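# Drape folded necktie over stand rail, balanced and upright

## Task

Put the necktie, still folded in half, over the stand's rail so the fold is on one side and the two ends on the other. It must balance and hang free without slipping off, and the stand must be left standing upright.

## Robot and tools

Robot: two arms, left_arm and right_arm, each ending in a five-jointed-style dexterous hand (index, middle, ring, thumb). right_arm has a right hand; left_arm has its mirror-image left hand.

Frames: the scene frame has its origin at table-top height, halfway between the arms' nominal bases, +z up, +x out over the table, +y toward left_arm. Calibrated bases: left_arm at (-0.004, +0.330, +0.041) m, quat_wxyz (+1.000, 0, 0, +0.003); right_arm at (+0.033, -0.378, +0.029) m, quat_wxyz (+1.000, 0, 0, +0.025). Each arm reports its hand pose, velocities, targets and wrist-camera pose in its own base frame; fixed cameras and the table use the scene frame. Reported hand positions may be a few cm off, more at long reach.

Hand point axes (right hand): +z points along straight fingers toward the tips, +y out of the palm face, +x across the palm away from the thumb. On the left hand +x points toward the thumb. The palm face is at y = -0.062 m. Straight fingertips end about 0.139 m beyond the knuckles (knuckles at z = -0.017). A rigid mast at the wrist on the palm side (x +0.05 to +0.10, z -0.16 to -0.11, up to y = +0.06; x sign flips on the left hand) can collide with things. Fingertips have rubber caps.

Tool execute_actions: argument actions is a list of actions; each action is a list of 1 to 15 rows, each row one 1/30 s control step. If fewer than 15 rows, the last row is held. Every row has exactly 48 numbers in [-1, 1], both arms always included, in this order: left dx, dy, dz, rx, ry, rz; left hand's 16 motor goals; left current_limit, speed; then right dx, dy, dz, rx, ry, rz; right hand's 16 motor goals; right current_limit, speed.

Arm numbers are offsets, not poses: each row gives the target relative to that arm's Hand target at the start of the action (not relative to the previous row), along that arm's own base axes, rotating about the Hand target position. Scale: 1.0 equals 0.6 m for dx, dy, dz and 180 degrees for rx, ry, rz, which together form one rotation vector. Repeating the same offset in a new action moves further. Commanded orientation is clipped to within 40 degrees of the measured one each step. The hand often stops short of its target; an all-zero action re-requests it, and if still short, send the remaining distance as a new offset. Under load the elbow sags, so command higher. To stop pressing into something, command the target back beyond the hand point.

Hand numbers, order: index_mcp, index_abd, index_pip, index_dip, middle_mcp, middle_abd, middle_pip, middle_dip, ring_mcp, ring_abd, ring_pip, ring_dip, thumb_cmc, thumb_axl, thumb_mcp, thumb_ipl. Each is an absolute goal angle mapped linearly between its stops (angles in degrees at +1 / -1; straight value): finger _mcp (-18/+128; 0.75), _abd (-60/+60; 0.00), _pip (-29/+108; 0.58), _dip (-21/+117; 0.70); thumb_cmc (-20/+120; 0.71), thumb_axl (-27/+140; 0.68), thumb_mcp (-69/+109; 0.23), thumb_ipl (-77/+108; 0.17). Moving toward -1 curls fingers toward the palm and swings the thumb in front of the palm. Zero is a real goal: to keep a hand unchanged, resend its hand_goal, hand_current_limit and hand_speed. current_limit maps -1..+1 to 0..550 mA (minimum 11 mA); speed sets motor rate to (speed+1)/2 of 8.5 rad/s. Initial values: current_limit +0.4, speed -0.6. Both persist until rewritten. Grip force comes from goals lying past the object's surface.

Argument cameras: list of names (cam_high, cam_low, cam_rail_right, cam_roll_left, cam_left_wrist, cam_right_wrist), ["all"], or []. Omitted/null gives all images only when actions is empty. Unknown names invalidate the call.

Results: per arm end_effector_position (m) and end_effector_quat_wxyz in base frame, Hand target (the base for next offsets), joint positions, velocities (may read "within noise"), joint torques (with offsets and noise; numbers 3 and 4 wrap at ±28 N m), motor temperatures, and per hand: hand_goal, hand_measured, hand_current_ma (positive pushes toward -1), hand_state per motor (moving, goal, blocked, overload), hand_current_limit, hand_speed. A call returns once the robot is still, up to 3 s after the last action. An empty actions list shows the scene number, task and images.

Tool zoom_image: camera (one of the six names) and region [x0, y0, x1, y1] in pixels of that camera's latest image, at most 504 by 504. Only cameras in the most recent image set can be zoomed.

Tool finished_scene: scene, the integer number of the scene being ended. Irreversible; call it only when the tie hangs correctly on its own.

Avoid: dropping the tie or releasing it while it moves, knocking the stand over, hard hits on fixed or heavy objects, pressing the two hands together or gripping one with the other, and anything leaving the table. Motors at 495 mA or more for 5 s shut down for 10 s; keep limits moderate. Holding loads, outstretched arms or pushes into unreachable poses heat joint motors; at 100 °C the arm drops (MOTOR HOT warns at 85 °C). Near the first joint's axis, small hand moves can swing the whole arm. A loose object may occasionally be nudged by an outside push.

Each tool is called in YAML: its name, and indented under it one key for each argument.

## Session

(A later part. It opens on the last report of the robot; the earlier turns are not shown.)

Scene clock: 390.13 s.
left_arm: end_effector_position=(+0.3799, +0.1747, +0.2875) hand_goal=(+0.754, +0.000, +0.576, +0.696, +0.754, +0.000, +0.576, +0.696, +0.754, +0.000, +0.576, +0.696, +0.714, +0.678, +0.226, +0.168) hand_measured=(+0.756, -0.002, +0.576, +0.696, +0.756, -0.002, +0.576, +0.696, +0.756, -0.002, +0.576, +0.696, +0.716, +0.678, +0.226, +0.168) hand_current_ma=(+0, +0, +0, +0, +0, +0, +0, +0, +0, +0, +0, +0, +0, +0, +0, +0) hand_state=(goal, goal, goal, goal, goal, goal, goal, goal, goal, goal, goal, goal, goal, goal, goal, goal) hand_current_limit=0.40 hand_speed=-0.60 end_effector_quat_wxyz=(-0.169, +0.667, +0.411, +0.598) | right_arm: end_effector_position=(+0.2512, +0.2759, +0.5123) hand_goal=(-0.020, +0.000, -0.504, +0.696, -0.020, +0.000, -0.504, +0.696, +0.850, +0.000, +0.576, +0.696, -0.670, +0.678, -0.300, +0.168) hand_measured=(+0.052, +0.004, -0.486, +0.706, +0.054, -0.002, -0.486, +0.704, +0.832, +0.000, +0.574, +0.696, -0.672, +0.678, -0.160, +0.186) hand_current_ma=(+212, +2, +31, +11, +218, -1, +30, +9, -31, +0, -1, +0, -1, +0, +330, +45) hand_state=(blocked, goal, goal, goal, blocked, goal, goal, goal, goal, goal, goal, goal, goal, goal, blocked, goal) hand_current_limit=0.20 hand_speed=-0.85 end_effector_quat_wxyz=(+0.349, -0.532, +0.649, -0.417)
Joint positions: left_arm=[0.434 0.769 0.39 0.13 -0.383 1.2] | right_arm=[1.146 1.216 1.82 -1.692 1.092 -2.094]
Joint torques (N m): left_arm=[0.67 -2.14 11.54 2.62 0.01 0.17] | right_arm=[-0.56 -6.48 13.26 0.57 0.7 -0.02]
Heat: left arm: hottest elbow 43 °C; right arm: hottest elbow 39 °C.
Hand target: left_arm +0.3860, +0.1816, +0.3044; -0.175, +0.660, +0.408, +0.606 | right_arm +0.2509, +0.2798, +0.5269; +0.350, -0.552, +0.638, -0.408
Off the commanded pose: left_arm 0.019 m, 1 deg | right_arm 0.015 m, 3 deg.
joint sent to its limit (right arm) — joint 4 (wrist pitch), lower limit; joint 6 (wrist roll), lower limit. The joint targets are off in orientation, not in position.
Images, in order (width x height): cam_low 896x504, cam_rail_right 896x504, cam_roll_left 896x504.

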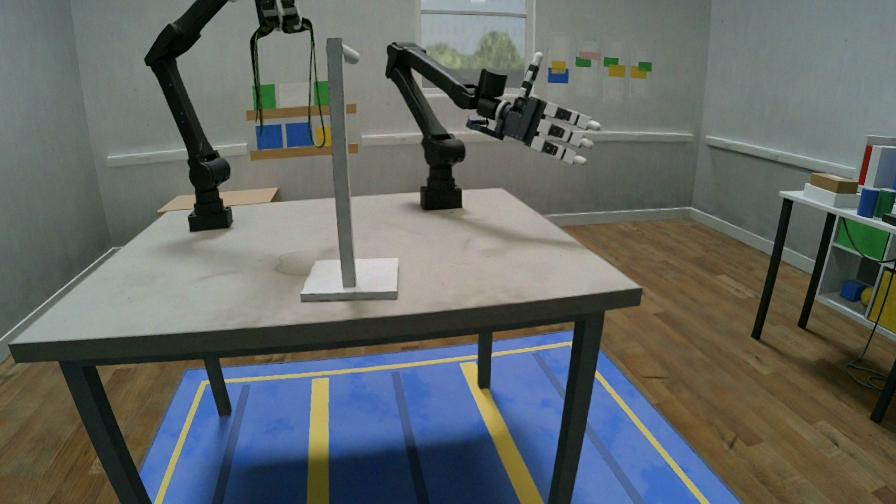

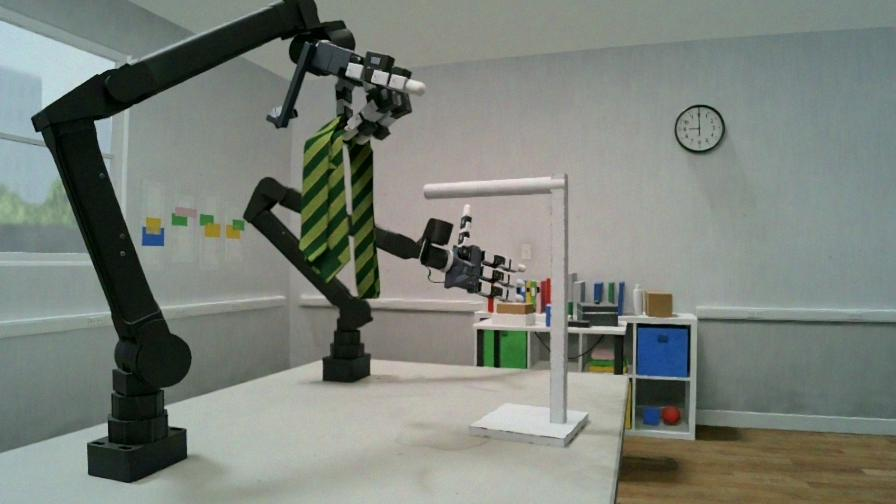

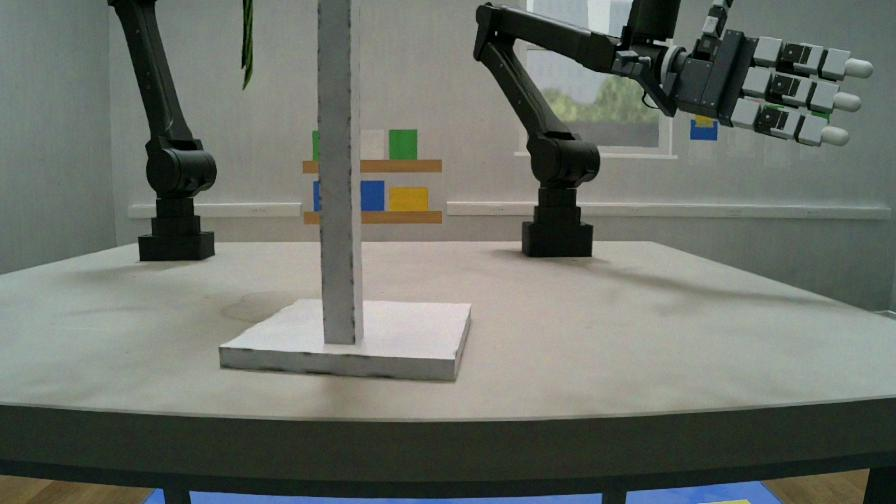

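execute_actions:
  actions:
    - [[0,0,0,0,0,0,0.754,0,0.576,0.696,0.754,0,0.576,0.696,0.754,0,0.576,0.696,0.714,0.678,0.226,0.168,0.4,-0.6,0.0,0.08,0,0,0,0,-0.02,0,-0.504,0.696,-0.02,0,-0.504,0.696,0.85,0,0.576,0.696,-0.671,0.678,-0.30,0.168,0.2,-0.85]]
    - [[0,0,0,0,0,0,0.754,0,0.576,0.696,0.754,0,0.576,0.696,0.754,0,0.576,0.696,0.714,0.678,0.226,0.168,0.4,-0.6,0,0.08,0,0,0,0,-0.02,0,-0.504,0.696,-0.02,0,-0.504,0.696,0.85,0,0.576,0.696,-0.671,0.678,-0.30,0.168,0.2,-0.85]]
    - [[0,0,0,0,0,0,0.754,0,0.576,0.696,0.754,0,0.576,0.696,0.754,0,0.576,0.696,0.714,0.678,0.226,0.168,0.4,-0.6,0,0.08,0,0,0,0,-0.02,0,-0.504,0.696,-0.02,0,-0.504,0.696,0.85,0,0.576,0.696,-0.671,0.678,-0.30,0.168,0.2,-0.85]]
  cameras: ["cam_high","cam_low","cam_rail_right","cam_left_wrist"]

Scene clock: 409.07 s.
left_arm: end_effector_position=(+0.3799, +0.1747, +0.2875) hand_goal=(+0.754, +0.000, +0.576, +0.696, +0.754, +0.000, +0.576, +0.696, +0.754, +0.000, +0.576, +0.696, +0.714, +0.678, +0.226, +0.168) hand_measured=(+0.756, -0.002, +0.576, +0.696, +0.756, -0.002, +0.576, +0.696, +0.756, -0.002, +0.576, +0.696, +0.716, +0.678, +0.226, +0.168) hand_current_ma=(+0, +0, +0, +0, +0, +0, +0, +0, +0, +0, +0, +0, +0, +0, +0, +0) hand_state=(goal, goal, goal, goal, goal, goal, goal, goal, goal, goal, goal, goal, goal, goal, goal, goal) hand_current_limit=0.40 hand_speed=-0.60 end_effector_quat_wxyz=(-0.169, +0.667, +0.411, +0.598) | right_arm: end_effector_position=(+0.2516, +0.4184, +0.5121) hand_goal=(-0.020, +0.000, -0.504, +0.696, -0.020, +0.000, -0.504, +0.696, +0.850, +0.000, +0.576, +0.696, -0.670, +0.678, -0.300, +0.168) hand_measured=(+0.052, +0.004, -0.486, +0.706, +0.052, -0.002, -0.486, +0.704, +0.832, +0.000, +0.574, +0.696, -0.672, +0.678, -0.160, +0.186) hand_current_ma=(+212, +2, +31, +11, +215, -1, +30, +9, -31, +0, -1, +0, -1, +0, +330, +45) hand_state=(blocked, goal, goal, goal, blocked, goal, goal, goal, goal, goal, goal, goal, goal, goal, blocked, goal) hand_current_limit=0.20 hand_speed=-0.85 end_effector_quat_wxyz=(-0.372, +0.569, -0.614, +0.401)
Joint positions: left_arm=[0.434 0.769 0.39 0.13 -0.383 1.2] | right_arm=[1.272 1.53 2.124 -1.697 1.105 -2.086]
Joint torques (N m): left_arm=[0.38 -2.2 11.51 2.63 0 0.16] | right_arm=[-0.79 -12.16 13.33 0.72 0.78 0.03]
Heat: left arm: hottest elbow 43 °C; right arm: hottest elbow 42 °C.
Hand target: left_arm +0.3860, +0.1816, +0.3044; -0.175, +0.660, +0.408, +0.606 | right_arm +0.2509, +0.4240, +0.5268; -0.350, +0.552, -0.638, +0.408
Off the commanded pose: left_arm 0.019 m, 1 deg | right_arm 0.016 m, 4 deg.
joint sent to its limit (right arm) — joint 4 (wrist pitch), lower limit. The joint targets are off in orientation, not in position.
camera_calibration:
cam_left_wrist: T_world_to_cam=[[-0.3855, 0.0609623, -0.920692, 0.362587], [-0.922631, -0.0125991, 0.385478, 0.198137], [0.0118997, 0.998061, 0.0611026, -0.0697346], [0, 0, 0, 1]] pos_world=[0.323415, 0.0499916, 0.261714]
Images, in order (width x height): cam_high 896x504, cam_low 896x504, cam_rail_right 896x504, cam_left_wrist 896x504.

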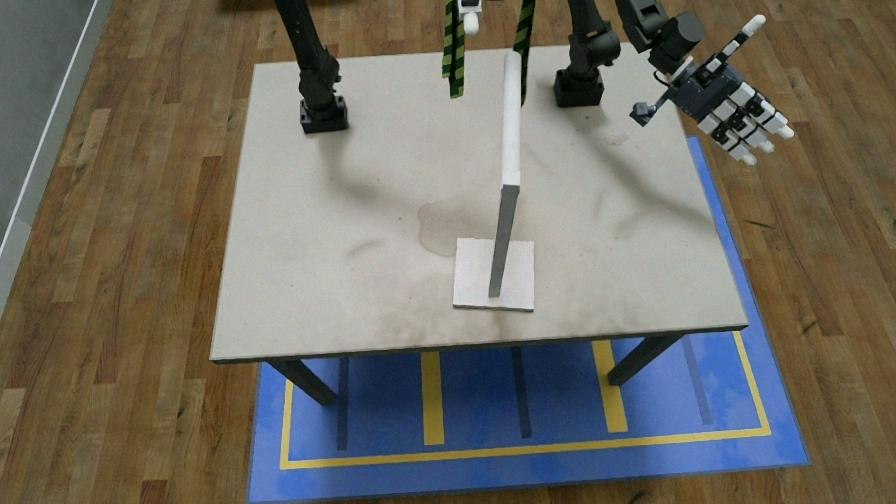

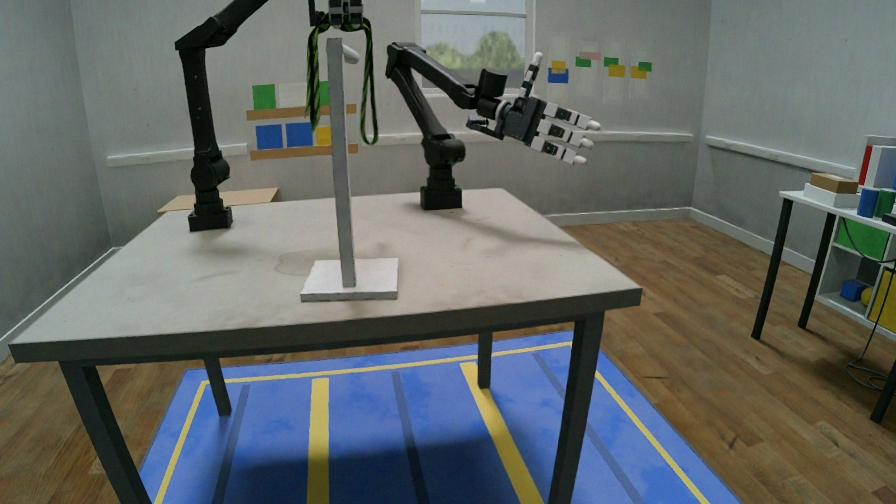

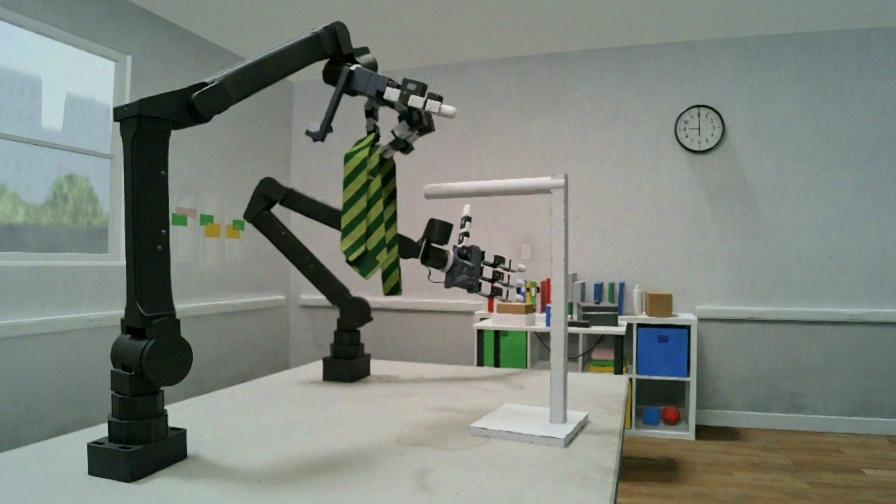

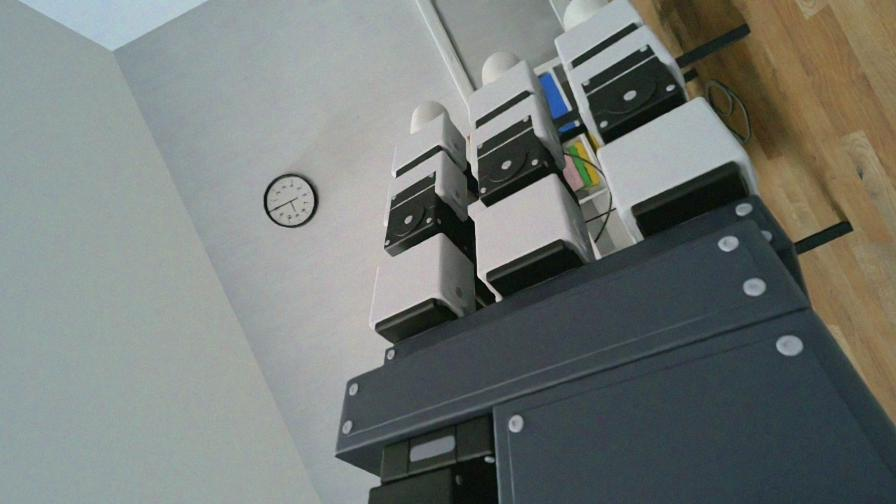

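execute_actions:
  actions:
    - [[0,0,0,0,0,0,0.754,0,0.576,0.696,0.754,0,0.576,0.696,0.754,0,0.576,0.696,0.714,0.678,0.226,0.168,0.4,-0.6,0.07,-0.0035,0,0,0,0,-0.02,0,-0.504,0.696,-0.02,0,-0.504,0.696,0.85,0,0.576,0.696,-0.671,0.678,-0.30,0.168,0.2,-0.85]]
    - [[0,0,0,0,0,0,0.754,0,0.576,0.696,0.754,0,0.576,0.696,0.754,0,0.576,0.696,0.714,0.678,0.226,0.168,0.4,-0.6,0.07,-0.0035,0,0,0,0,-0.02,0,-0.504,0.696,-0.02,0,-0.504,0.696,0.85,0,0.576,0.696,-0.671,0.678,-0.30,0.168,0.2,-0.85]]
  cameras: ["cam_high","cam_low","cam_rail_right","cam_roll_left"]

Scene clock: 434.23 s.
left_arm: end_effector_position=(+0.3799, +0.1747, +0.2875) hand_goal=(+0.754, +0.000, +0.576, +0.696, +0.754, +0.000, +0.576, +0.696, +0.754, +0.000, +0.576, +0.696, +0.714, +0.678, +0.226, +0.168) hand_measured=(+0.756, -0.002, +0.576, +0.696, +0.756, -0.002, +0.576, +0.696, +0.756, -0.002, +0.576, +0.696, +0.716, +0.678, +0.226, +0.168) hand_current_ma=(+0, +0, +0, +0, +0, +0, +0, +0, +0, +0, +0, +0, +0, +0, +0, +0) hand_state=(goal, goal, goal, goal, goal, goal, goal, goal, goal, goal, goal, goal, goal, goal, goal, goal) hand_current_limit=0.40 hand_speed=-0.60 end_effector_quat_wxyz=(-0.169, +0.667, +0.411, +0.598) | right_arm: end_effector_position=(+0.3326, +0.4138, +0.5169) hand_goal=(-0.020, +0.000, -0.504, +0.696, -0.020, +0.000, -0.504, +0.696, +0.850, +0.000, +0.576, +0.696, -0.670, +0.678, -0.300, +0.168) hand_measured=(+0.052, +0.004, -0.486, +0.706, +0.052, -0.002, -0.486, +0.704, +0.832, +0.000, +0.574, +0.696, -0.672, +0.678, -0.160, +0.186) hand_current_ma=(+212, +2, +31, +11, +215, -1, +30, +9, -31, +0, -1, +0, -1, +0, +330, +45) hand_state=(blocked, goal, goal, goal, blocked, goal, goal, goal, goal, goal, goal, goal, goal, goal, blocked, goal) hand_current_limit=0.20 hand_speed=-0.85 end_effector_quat_wxyz=(+0.352, -0.514, +0.663, -0.416)
Joint positions: left_arm=[0.434 0.769 0.39 0.13 -0.383 1.2] | right_arm=[1.111 1.647 2.28 -1.697 1.086 -2.089]
Joint torques (N m): left_arm=[0.67 -2.2 11.58 2.62 0 0.15] | right_arm=[-1.03 -13.1 13.2 0.83 0.62 -0.06]
Heat: left arm: hottest elbow 43 °C; right arm: hottest elbow 42 °C.
Hand target: left_arm +0.3860, +0.1816, +0.3044; -0.175, +0.660, +0.408, +0.606 | right_arm +0.3349, +0.4197, +0.5270; +0.350, -0.552, +0.638, -0.408
Off the commanded pose: left_arm 0.019 m, 1 deg | right_arm 0.012 m, 5 deg.
joint sent to its limit (right arm) — joint 4 (wrist pitch), lower limit; joint 6 (wrist roll), lower limit. The joint targets are off in orientation, not in position.
Images, in order (width x height): cam_high 896x504, cam_low 896x504, cam_rail_right 896x504, cam_roll_left 896x504.

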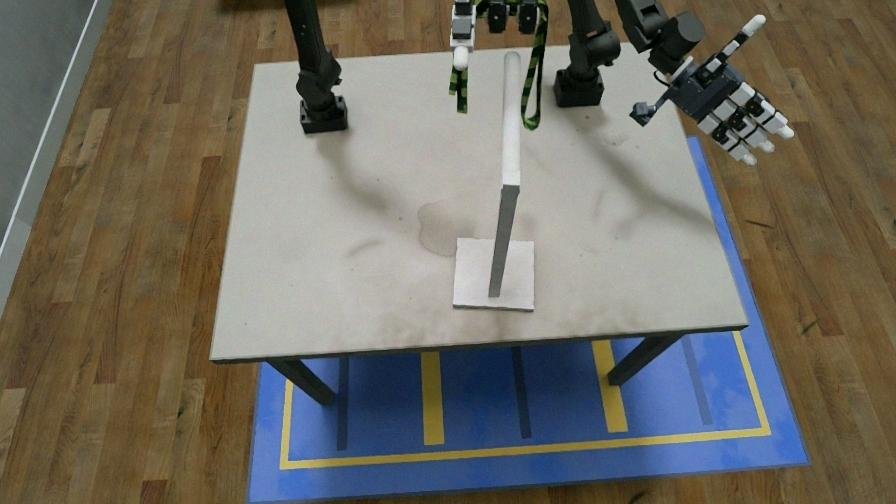

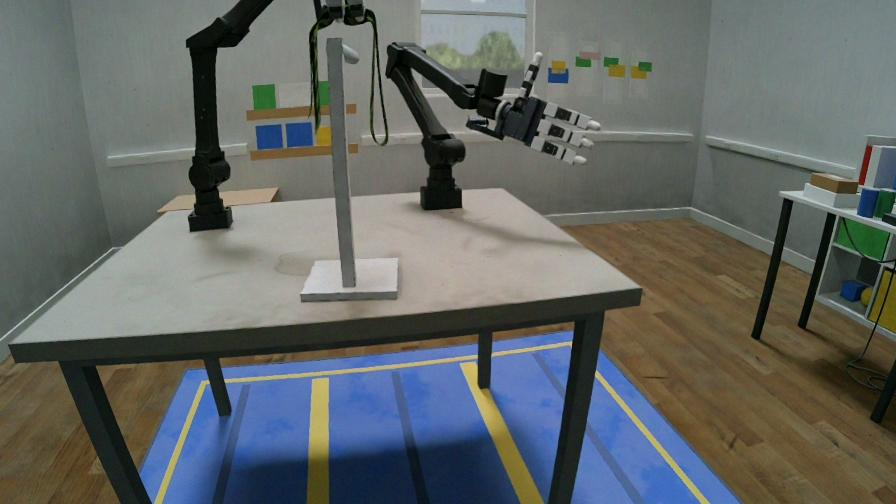

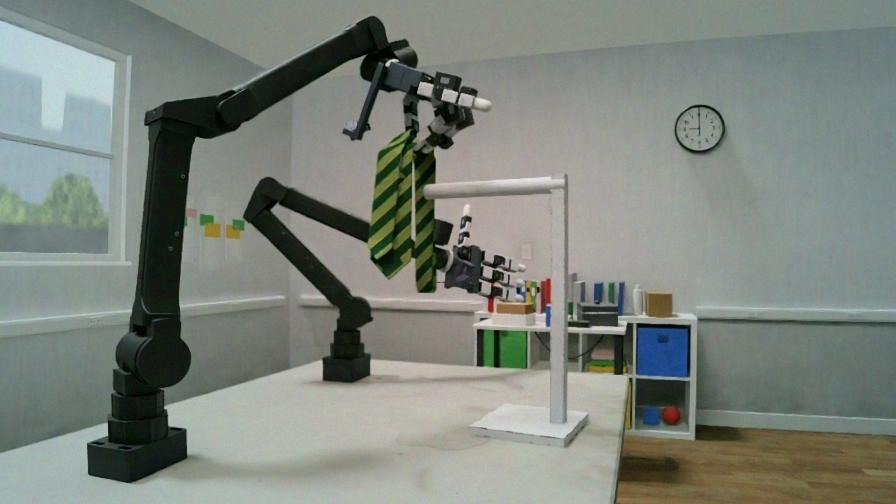

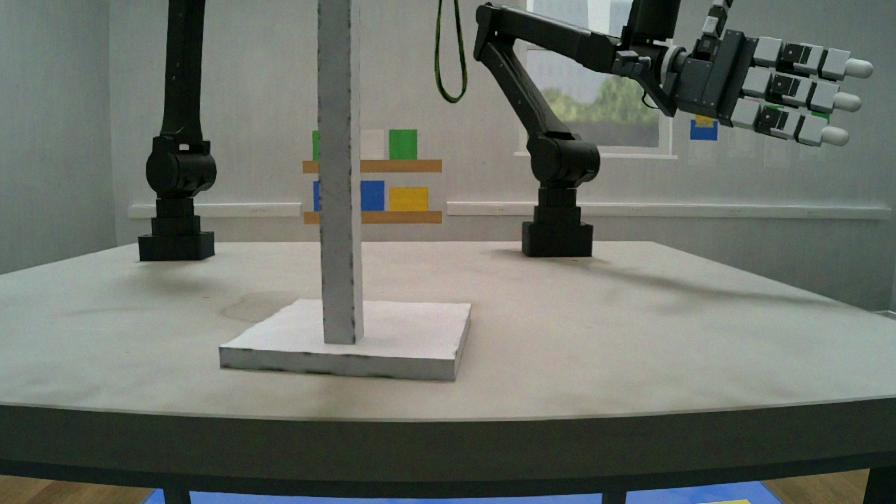

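execute_actions:
  actions:
    - [[0,0,0,0,0,0,0.754,0,0.576,0.696,0.754,0,0.576,0.696,0.754,0,0.576,0.696,0.714,0.678,0.226,0.168,0.4,-0.6,0.07,0.013,0,0,0,0,-0.02,0,-0.504,0.696,-0.02,0,-0.504,0.696,0.85,0,0.576,0.696,-0.671,0.678,-0.30,0.168,0.2,-0.85]]
    - [[0,0,0,0,0,0,0.754,0,0.576,0.696,0.754,0,0.576,0.696,0.754,0,0.576,0.696,0.714,0.678,0.226,0.168,0.4,-0.6,0.07,-0.0035,0,0,0,0,-0.02,0,-0.504,0.696,-0.02,0,-0.504,0.696,0.85,0,0.576,0.696,-0.671,0.678,-0.30,0.168,0.2,-0.85]]
  cameras: ["cam_high","cam_low","cam_rail_right","cam_right_wrist"]

Scene clock: 447.47 s.
left_arm: end_effector_position=(+0.3799, +0.1747, +0.2875) hand_goal=(+0.754, +0.000, +0.576, +0.696, +0.754, +0.000, +0.576, +0.696, +0.754, +0.000, +0.576, +0.696, +0.714, +0.678, +0.226, +0.168) hand_measured=(+0.756, -0.002, +0.576, +0.696, +0.756, -0.002, +0.576, +0.696, +0.756, -0.002, +0.576, +0.696, +0.716, +0.678, +0.226, +0.168) hand_current_ma=(+0, +0, +0, +0, +0, +0, +0, +0, +0, +0, +0, +0, +0, +0, +0, +0) hand_state=(goal, goal, goal, goal, goal, goal, goal, goal, goal, goal, goal, goal, goal, goal, goal, goal) hand_current_limit=0.40 hand_speed=-0.60 end_effector_quat_wxyz=(-0.169, +0.667, +0.411, +0.598) | right_arm: end_effector_position=(+0.4155, +0.4194, +0.5207) hand_goal=(-0.020, +0.000, -0.504, +0.696, -0.020, +0.000, -0.504, +0.696, +0.850, +0.000, +0.576, +0.696, -0.670, +0.678, -0.300, +0.168) hand_measured=(+0.052, +0.004, -0.486, +0.706, +0.052, -0.002, -0.486, +0.704, +0.832, +0.000, +0.574, +0.696, -0.672, +0.678, -0.160, +0.186) hand_current_ma=(+212, +2, +31, +11, +215, -1, +30, +9, -31, +0, -1, +0, -1, +0, +330, +45) hand_state=(blocked, goal, goal, goal, blocked, goal, goal, goal, goal, goal, goal, goal, goal, goal, blocked, goal) hand_current_limit=0.20 hand_speed=-0.85 end_effector_quat_wxyz=(+0.350, -0.457, +0.704, -0.416)
Joint positions: left_arm=[0.434 0.769 0.39 0.13 -0.383 1.2] | right_arm=[0.978 1.818 2.522 -1.697 1.06 -2.09]
Joint torques (N m): left_arm=[0.32 -2.2 11.55 2.61 -0.01 0.17] | right_arm=[-0.97 -15.15 12.82 0.94 0.56 -0.02]
Motor temperatures (°C): left_arm=[31 32 43 31 28 28] | right_arm=[29 33 44 27 31 28]
Heat: left arm: hottest elbow 43 °C; right arm: hottest elbow 44 °C.
Hand target: left_arm +0.3860, +0.1816, +0.3044; -0.175, +0.660, +0.408, +0.606 | right_arm +0.4189, +0.4255, +0.5269; +0.350, -0.552, +0.638, -0.408
Off the commanded pose: left_arm 0.019 m, 1 deg | right_arm 0.009 m, 13 deg.
joint sent to its limit (right arm) — joint 4 (wrist pitch), lower limit; joint 6 (wrist roll), lower limit. The joint targets are off in orientation, not in position.
camera_calibration:
cam_right_wrist: T_world_to_cam=[[0.0866064, 0.89285, -0.441947, -0.1435], [-0.287326, 0.44715, 0.847054, -0.554546], [0.953909, 0.0536227, 0.295265, -0.45271], [0, 0, 0, 1]] pos_world=[0.284937, 0.400365, 0.53998]
Images, in order (width x height): cam_high 896x504, cam_low 896x504, cam_rail_right 896x504, cam_right_wrist 896x504.

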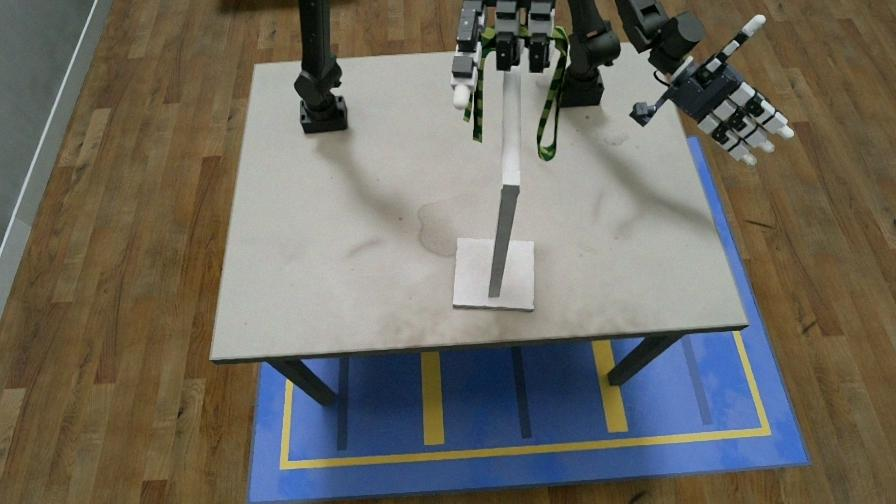

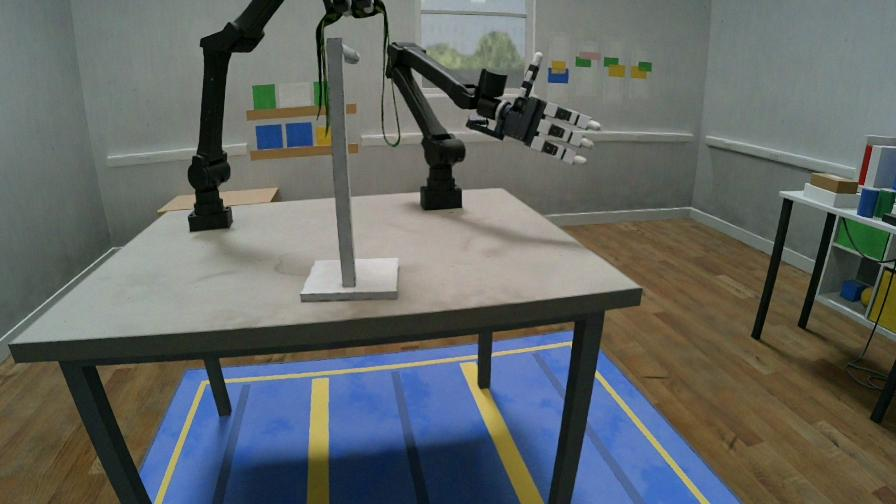

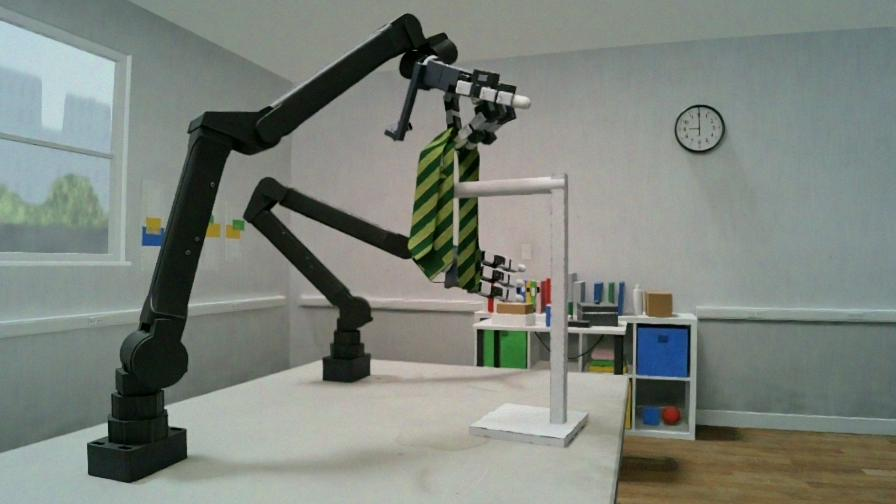

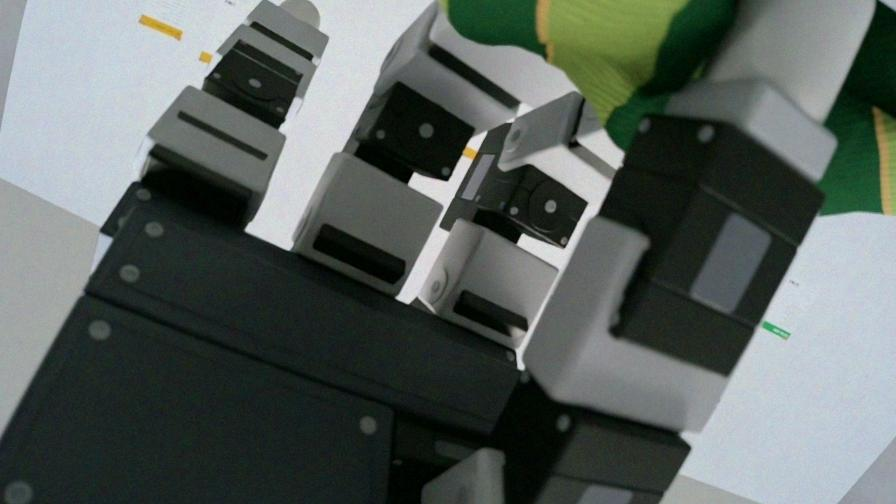

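execute_actions:
  actions:
    - [[0,0,0,0,0,0,0.754,0,0.576,0.696,0.754,0,0.576,0.696,0.754,0,0.576,0.696,0.714,0.678,0.226,0.168,0.4,-0.6,0.09,-0.0035,-0.03,0,0,-0.02,-0.02,0,-0.504,0.696,-0.02,0,-0.504,0.696,0.85,0,0.576,0.696,-0.671,0.678,-0.30,0.168,0.2,-0.85]]
  cameras: ["cam_high","cam_low","cam_rail_right"]

zoom_image:
  camera: "cam_rail_right"
  region: [380, 20, 620, 310]

zoom_image:
  camera: "cam_low"
  region: [270, 0, 470, 170]

zoom_image:
  camera: "cam_high"
  region: [430, 0, 600, 200]

Scene clock: 461.87 s.
left_arm: end_effector_position=(+0.3799, +0.1747, +0.2875) hand_goal=(+0.754, +0.000, +0.576, +0.696, +0.754, +0.000, +0.576, +0.696, +0.754, +0.000, +0.576, +0.696, +0.714, +0.678, +0.226, +0.168) hand_measured=(+0.756, -0.002, +0.576, +0.696, +0.756, -0.002, +0.576, +0.696, +0.756, -0.002, +0.576, +0.696, +0.716, +0.678, +0.226, +0.168) hand_current_ma=(+0, +0, +0, +0, +0, +0, +0, +0, +0, +0, +0, +0, +0, +0, +0, +0) hand_state=(goal, goal, goal, goal, goal, goal, goal, goal, goal, goal, goal, goal, goal, goal, goal, goal) hand_current_limit=0.40 hand_speed=-0.60 end_effector_quat_wxyz=(-0.169, +0.667, +0.411, +0.598) | right_arm: end_effector_position=(+0.4734, +0.4187, +0.4980) hand_goal=(-0.020, +0.000, -0.504, +0.696, -0.020, +0.000, -0.504, +0.696, +0.850, +0.000, +0.576, +0.696, -0.670, +0.678, -0.300, +0.168) hand_measured=(+0.052, +0.004, -0.486, +0.706, +0.052, -0.002, -0.486, +0.704, +0.832, +0.000, +0.574, +0.696, -0.672, +0.678, -0.160, +0.186) hand_current_ma=(+212, +2, +31, +11, +214, -1, +30, +9, -31, +0, -1, +0, -1, +0, +330, +45) hand_state=(blocked, goal, goal, goal, blocked, goal, goal, goal, goal, goal, goal, goal, goal, goal, blocked, goal) hand_current_limit=0.20 hand_speed=-0.85 end_effector_quat_wxyz=(+0.333, -0.431, +0.723, -0.426)
Joint positions: left_arm=[0.434 0.769 0.39 0.13 -0.383 1.2] | right_arm=[0.897 1.942 2.647 -1.697 1.05 -2.091]
Joint torques (N m): left_arm=[0.67 -2.37 11.55 2.59 0 0.16] | right_arm=[-0.62 -18.2 12.67 0.95 0.63 -0.02]
Heat: left arm: hottest elbow 44 °C; right arm: hottest elbow 44 °C.
Hand target: left_arm +0.3860, +0.1816, +0.3044; -0.175, +0.660, +0.408, +0.606 | right_arm +0.4730, +0.4232, +0.5091; +0.337, -0.531, +0.655, -0.419
Off the commanded pose: left_arm 0.019 m, 1 deg | right_arm 0.012 m, 14 deg.
joint sent to its limit (right arm) — joint 4 (wrist pitch), lower limit; joint 6 (wrist roll), lower limit. The joint targets are off in orientation, not in position.
Images, in order (width x height): cam_high 896x504, cam_low 896x504, cam_rail_right 896x504.

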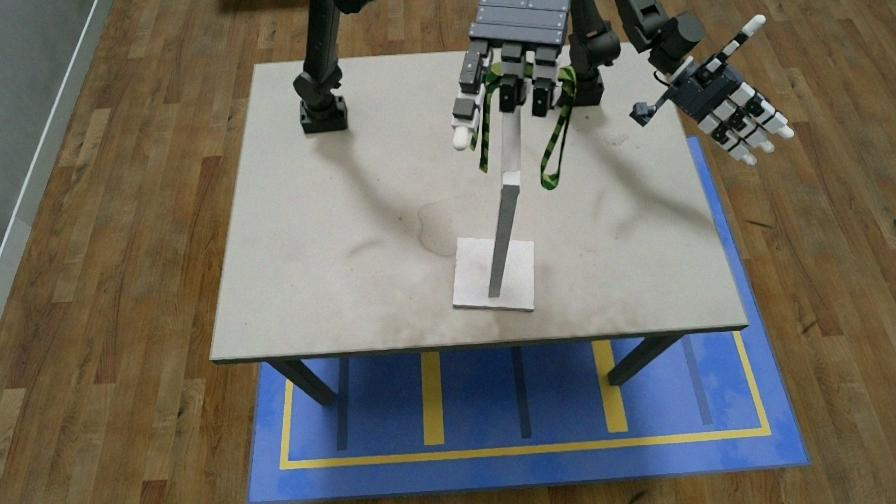

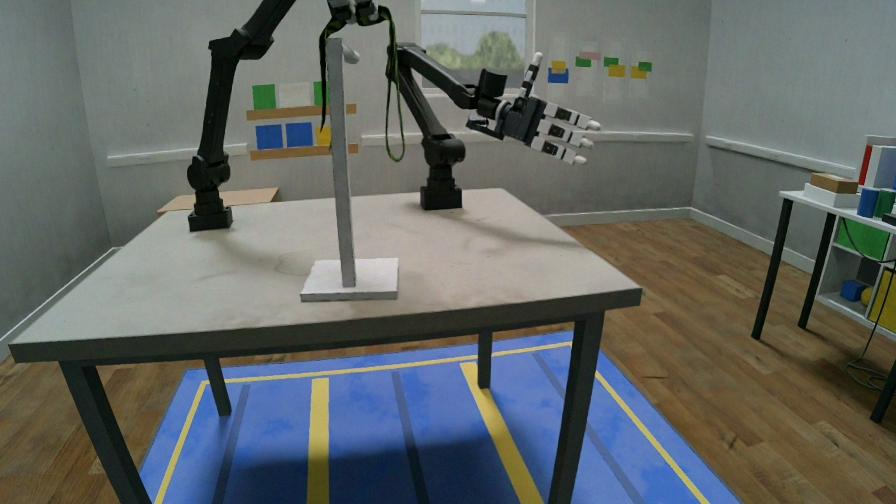

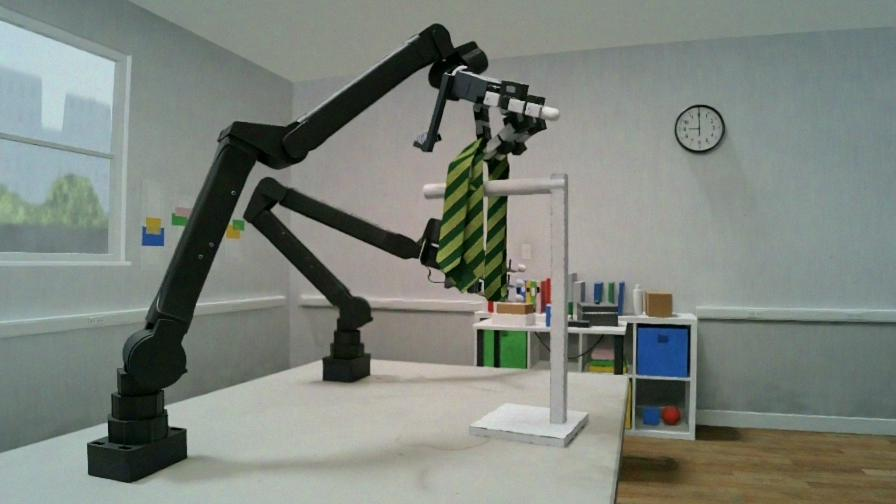

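Scaled by 1.738 from the camera's 896x504 image, which has a finer 1280x720 frame.

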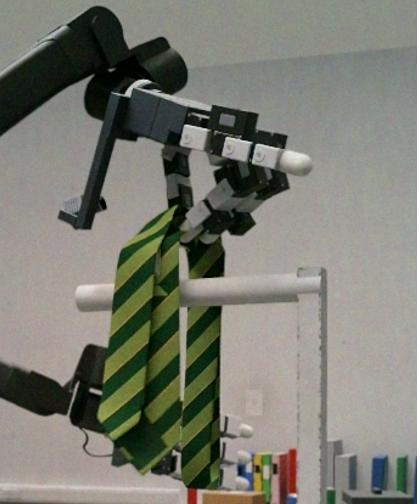

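Scaled by 2.520 from the camera's 896x504 image, which has a finer 1280x720 frame.

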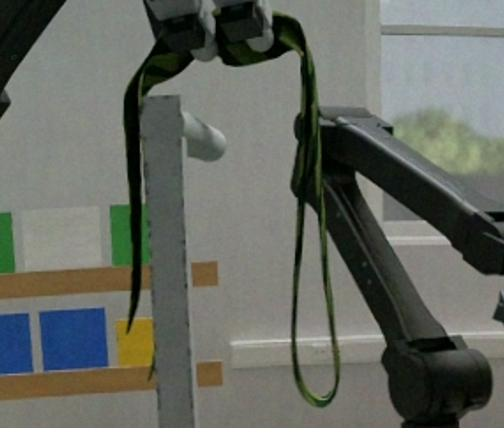

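Scaled by 2.520 from the camera's 896x504 image, which has a finer 1280x720 frame.

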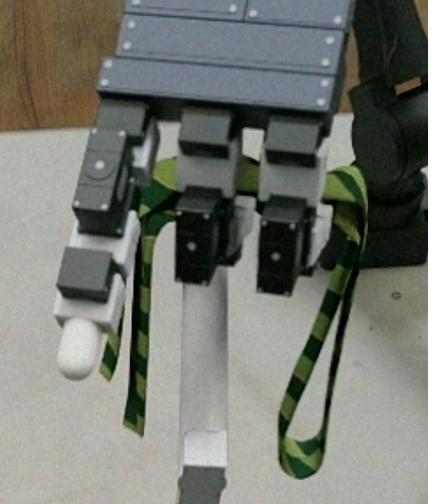

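execute_actions:
  actions:
    - [[0,0,0,0,0,0,0.754,0,0.576,0.696,0.754,0,0.576,0.696,0.754,0,0.576,0.696,0.714,0.678,0.226,0.168,0.4,-0.6,0,0,-0.055,0,0,0,-0.02,0,-0.504,0.696,-0.02,0,-0.504,0.696,0.85,0,0.576,0.696,-0.671,0.678,-0.30,0.168,0.2,-0.85]]
  cameras: ["cam_high","cam_low","cam_rail_right"]

zoom_image:
  camera: "cam_rail_right"
  region: [400, 90, 620, 310]

zoom_image:
  camera: "cam_low"
  region: [270, 0, 470, 170]

Scene clock: 473.03 s.
left_arm: end_effector_position=(+0.3799, +0.1747, +0.2875) hand_goal=(+0.754, +0.000, +0.576, +0.696, +0.754, +0.000, +0.576, +0.696, +0.754, +0.000, +0.576, +0.696, +0.714, +0.678, +0.226, +0.168) hand_measured=(+0.756, -0.002, +0.576, +0.696, +0.756, -0.002, +0.576, +0.696, +0.756, -0.002, +0.576, +0.696, +0.716, +0.678, +0.226, +0.168) hand_current_ma=(+0, +0, +0, +0, +0, +0, +0, +0, +0, +0, +0, +0, +0, +0, +0, +0) hand_state=(goal, goal, goal, goal, goal, goal, goal, goal, goal, goal, goal, goal, goal, goal, goal, goal) hand_current_limit=0.40 hand_speed=-0.60 end_effector_quat_wxyz=(-0.169, +0.667, +0.411, +0.598) | right_arm: end_effector_position=(+0.4724, +0.4222, +0.4833) hand_goal=(-0.020, +0.000, -0.504, +0.696, -0.020, +0.000, -0.504, +0.696, +0.850, +0.000, +0.576, +0.696, -0.670, +0.678, -0.300, +0.168) hand_measured=(+0.052, +0.004, -0.486, +0.706, +0.052, -0.002, -0.486, +0.704, +0.832, +0.000, +0.574, +0.696, -0.672, +0.678, -0.160, +0.186) hand_current_ma=(+212, +2, +31, +11, +214, -1, +30, +9, -31, +0, -1, +0, -1, +0, +330, +45) hand_state=(blocked, goal, goal, goal, blocked, goal, goal, goal, goal, goal, goal, goal, goal, goal, blocked, goal) hand_current_limit=0.20 hand_speed=-0.85 end_effector_quat_wxyz=(+0.320, -0.444, +0.723, -0.423)
Joint positions: left_arm=[0.434 0.769 0.39 0.13 -0.383 1.2] | right_arm=[0.897 1.942 2.614 -1.697 1.032 -2.091]
Joint torques (N m): left_arm=[0.73 -2.2 11.49 2.62 0 0.16] | right_arm=[-1.03 -18.67 7.68 0.91 0.65 -0.03]
Heat: left arm: hottest elbow 44 °C; right arm: hottest elbow 43 °C.
Hand target: left_arm +0.3860, +0.1816, +0.3044; -0.175, +0.660, +0.408, +0.606 | right_arm +0.4730, +0.4232, +0.4760; +0.337, -0.531, +0.655, -0.419
Off the commanded pose: left_arm 0.019 m, 1 deg | right_arm 0.007 m, 13 deg.
joint sent to its limit (right arm) — joint 4 (wrist pitch), lower limit; joint 6 (wrist roll), lower limit. The joint targets are off in orientation, not in position.
Images, in order (width x height): cam_high 896x504, cam_low 896x504, cam_rail_right 896x504.

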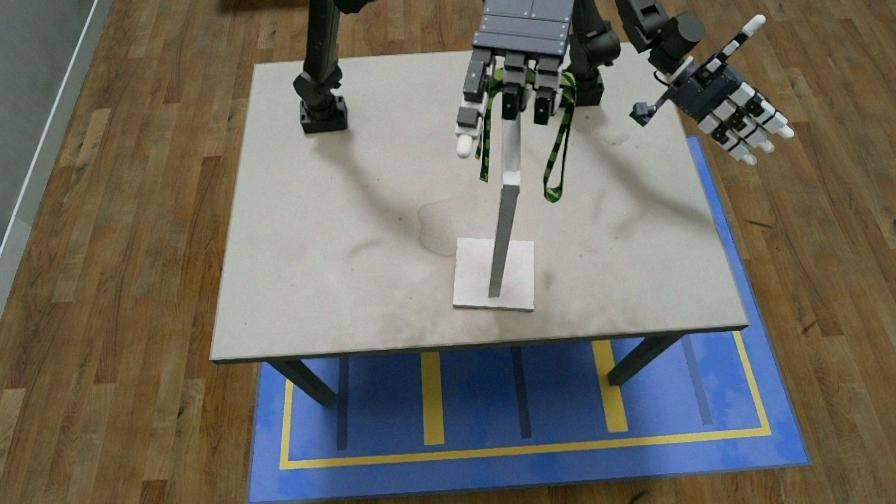

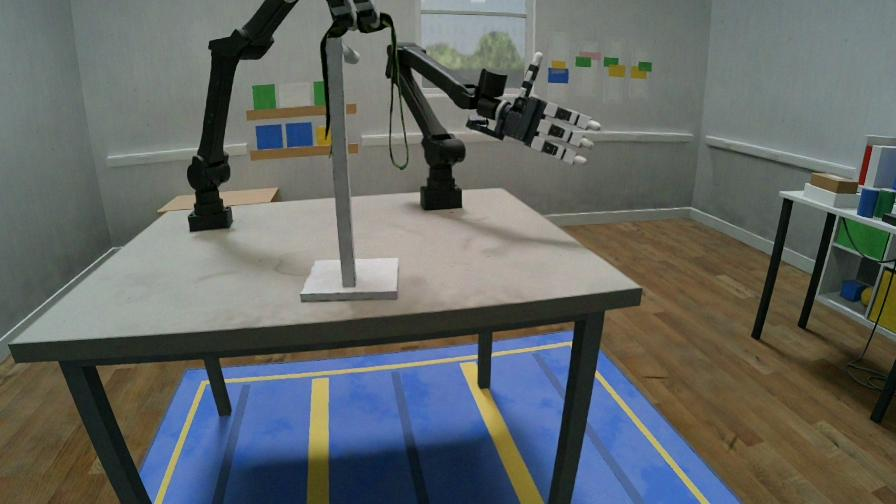

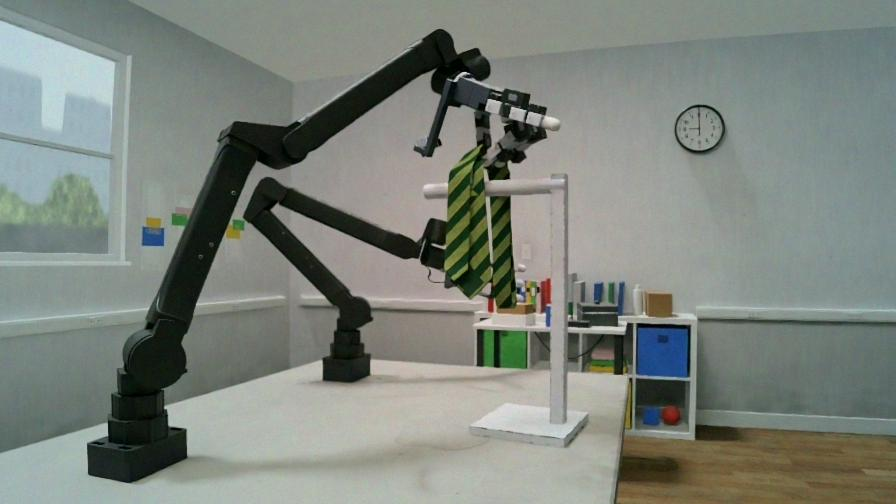

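Scaled by 2.291 from the camera's 896x504 image, which has a finer 1280x720 frame.

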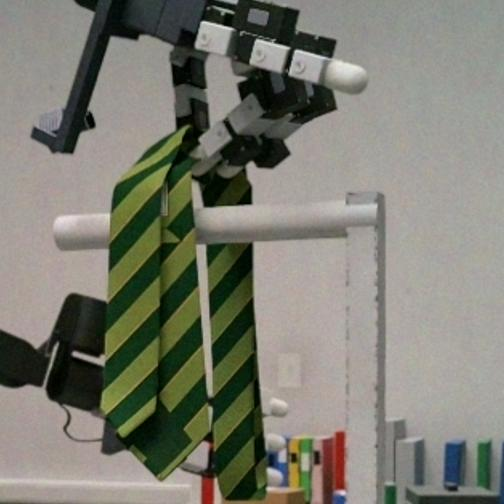

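Scaled by 2.520 from the camera's 896x504 image, which has a finer 1280x720 frame.

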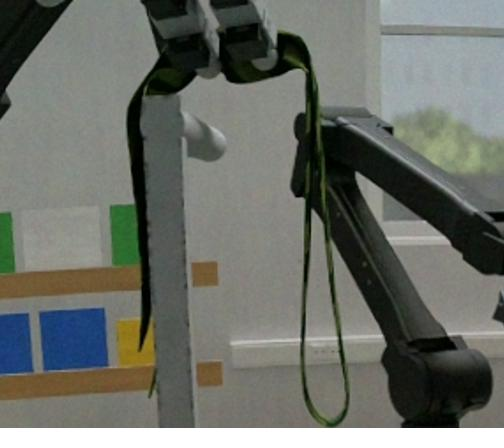

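execute_actions:
  actions:
    - [[0,0,0,0,0,0,0.754,0,0.576,0.696,0.754,0,0.576,0.696,0.754,0,0.576,0.696,0.714,0.678,0.226,0.168,0.4,-0.6,0,0,-0.028,0,0,0,-0.02,0,-0.504,0.696,-0.02,0,-0.504,0.696,0.85,0,0.576,0.696,-0.671,0.678,-0.30,0.168,0.2,-0.85]]
  cameras: ["cam_high","cam_low","cam_rail_right"]

zoom_image:
  camera: "cam_rail_right"
  region: [420, 100, 580, 220]

zoom_image:
  camera: "cam_low"
  region: [290, 0, 430, 110]

Scene clock: 488.40 s.
left_arm: end_effector_position=(+0.3799, +0.1747, +0.2875) hand_goal=(+0.754, +0.000, +0.576, +0.696, +0.754, +0.000, +0.576, +0.696, +0.754, +0.000, +0.576, +0.696, +0.714, +0.678, +0.226, +0.168) hand_measured=(+0.756, -0.002, +0.576, +0.696, +0.756, -0.002, +0.576, +0.696, +0.756, -0.002, +0.576, +0.696, +0.716, +0.678, +0.226, +0.168) hand_current_ma=(+0, +0, +0, +0, +0, +0, +0, +0, +0, +0, +0, +0, +0, +0, +0, +0) hand_state=(goal, goal, goal, goal, goal, goal, goal, goal, goal, goal, goal, goal, goal, goal, goal, goal) hand_current_limit=0.40 hand_speed=-0.60 end_effector_quat_wxyz=(-0.169, +0.667, +0.411, +0.598) | right_arm: end_effector_position=(+0.4724, +0.4234, +0.4660) hand_goal=(-0.020, +0.000, -0.504, +0.696, -0.020, +0.000, -0.504, +0.696, +0.850, +0.000, +0.576, +0.696, -0.670, +0.678, -0.300, +0.168) hand_measured=(+0.052, +0.004, -0.486, +0.706, +0.052, -0.002, -0.486, +0.704, +0.832, +0.000, +0.574, +0.696, -0.672, +0.678, -0.160, +0.186) hand_current_ma=(+212, +2, +31, +11, +214, -1, +30, +9, -31, +0, -1, +0, -1, +0, +330, +45) hand_state=(blocked, goal, goal, goal, blocked, goal, goal, goal, goal, goal, goal, goal, goal, goal, blocked, goal) hand_current_limit=0.20 hand_speed=-0.85 end_effector_quat_wxyz=(+0.303, -0.456, +0.720, -0.427)
Joint positions: left_arm=[0.434 0.769 0.39 0.13 -0.383 1.2] | right_arm=[0.897 1.942 2.572 -1.697 1.027 -2.091]
Joint torques (N m): left_arm=[0.62 -2.02 11.49 2.61 -0.02 0.16] | right_arm=[-1.14 -19.19 7.8 0.83 0.69 -0.04]
Heat: left arm: hottest elbow 44 °C; right arm: hottest elbow 42 °C.
Hand target: left_arm +0.3860, +0.1816, +0.3044; -0.175, +0.660, +0.408, +0.606 | right_arm +0.4730, +0.4232, +0.4590; +0.337, -0.531, +0.655, -0.419
Off the commanded pose: left_arm 0.019 m, 1 deg | right_arm 0.007 m, 12 deg.
joint sent to its limit (right arm) — joint 4 (wrist pitch), lower limit; joint 6 (wrist roll), lower limit. The joint targets are off in orientation, not in position.
Images, in order (width x height): cam_high 896x504, cam_low 896x504, cam_rail_right 896x504.

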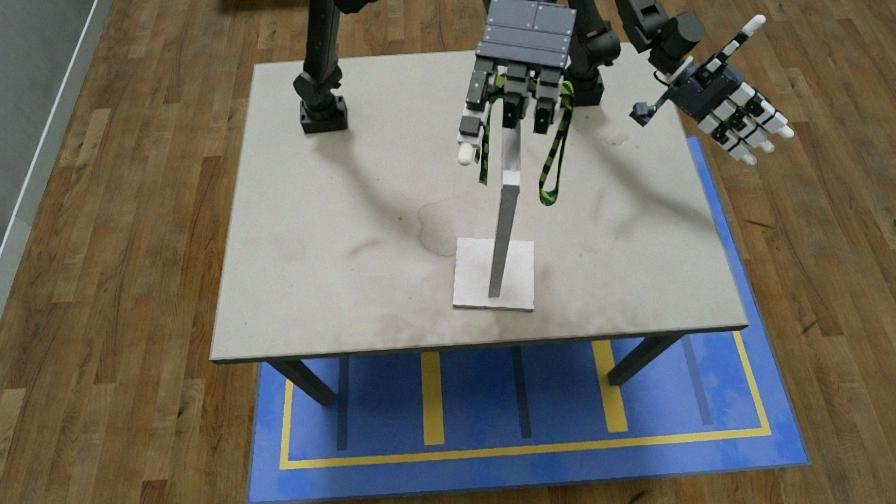

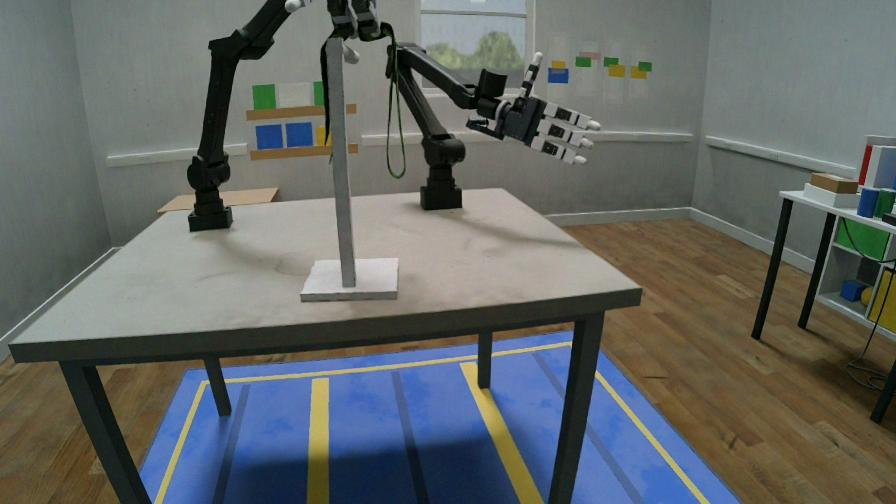

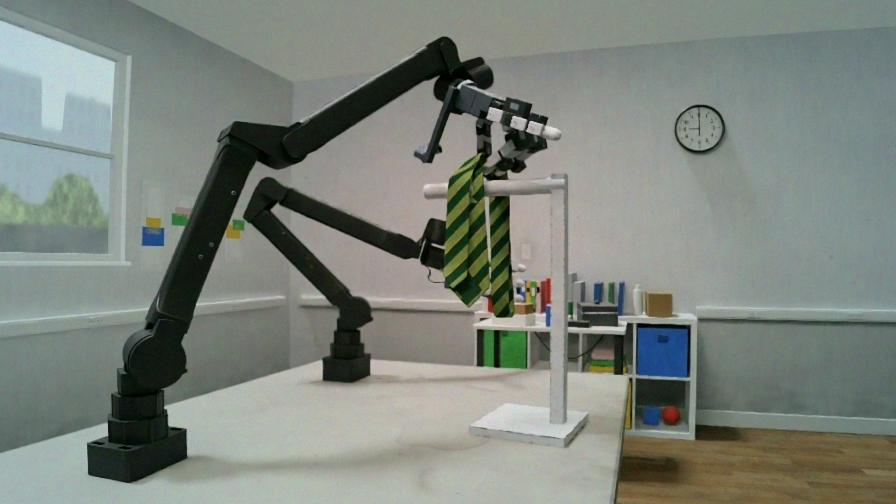

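Scaled by 3.150 from the camera's 896x504 image, which has a finer 1280x720 frame.

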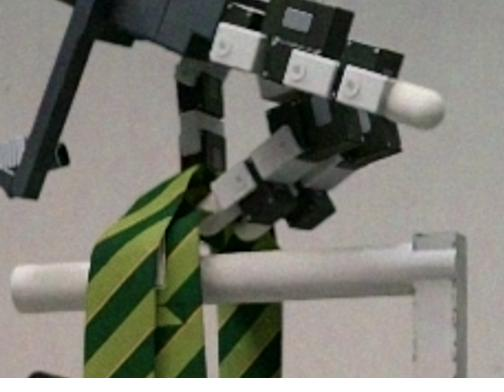

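Scaled by 3.600 from the camera's 896x504 image, which has a finer 1280x720 frame.

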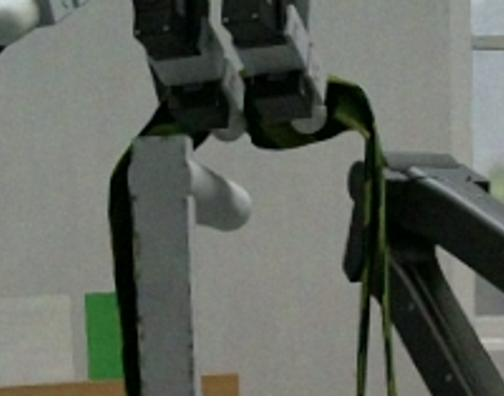

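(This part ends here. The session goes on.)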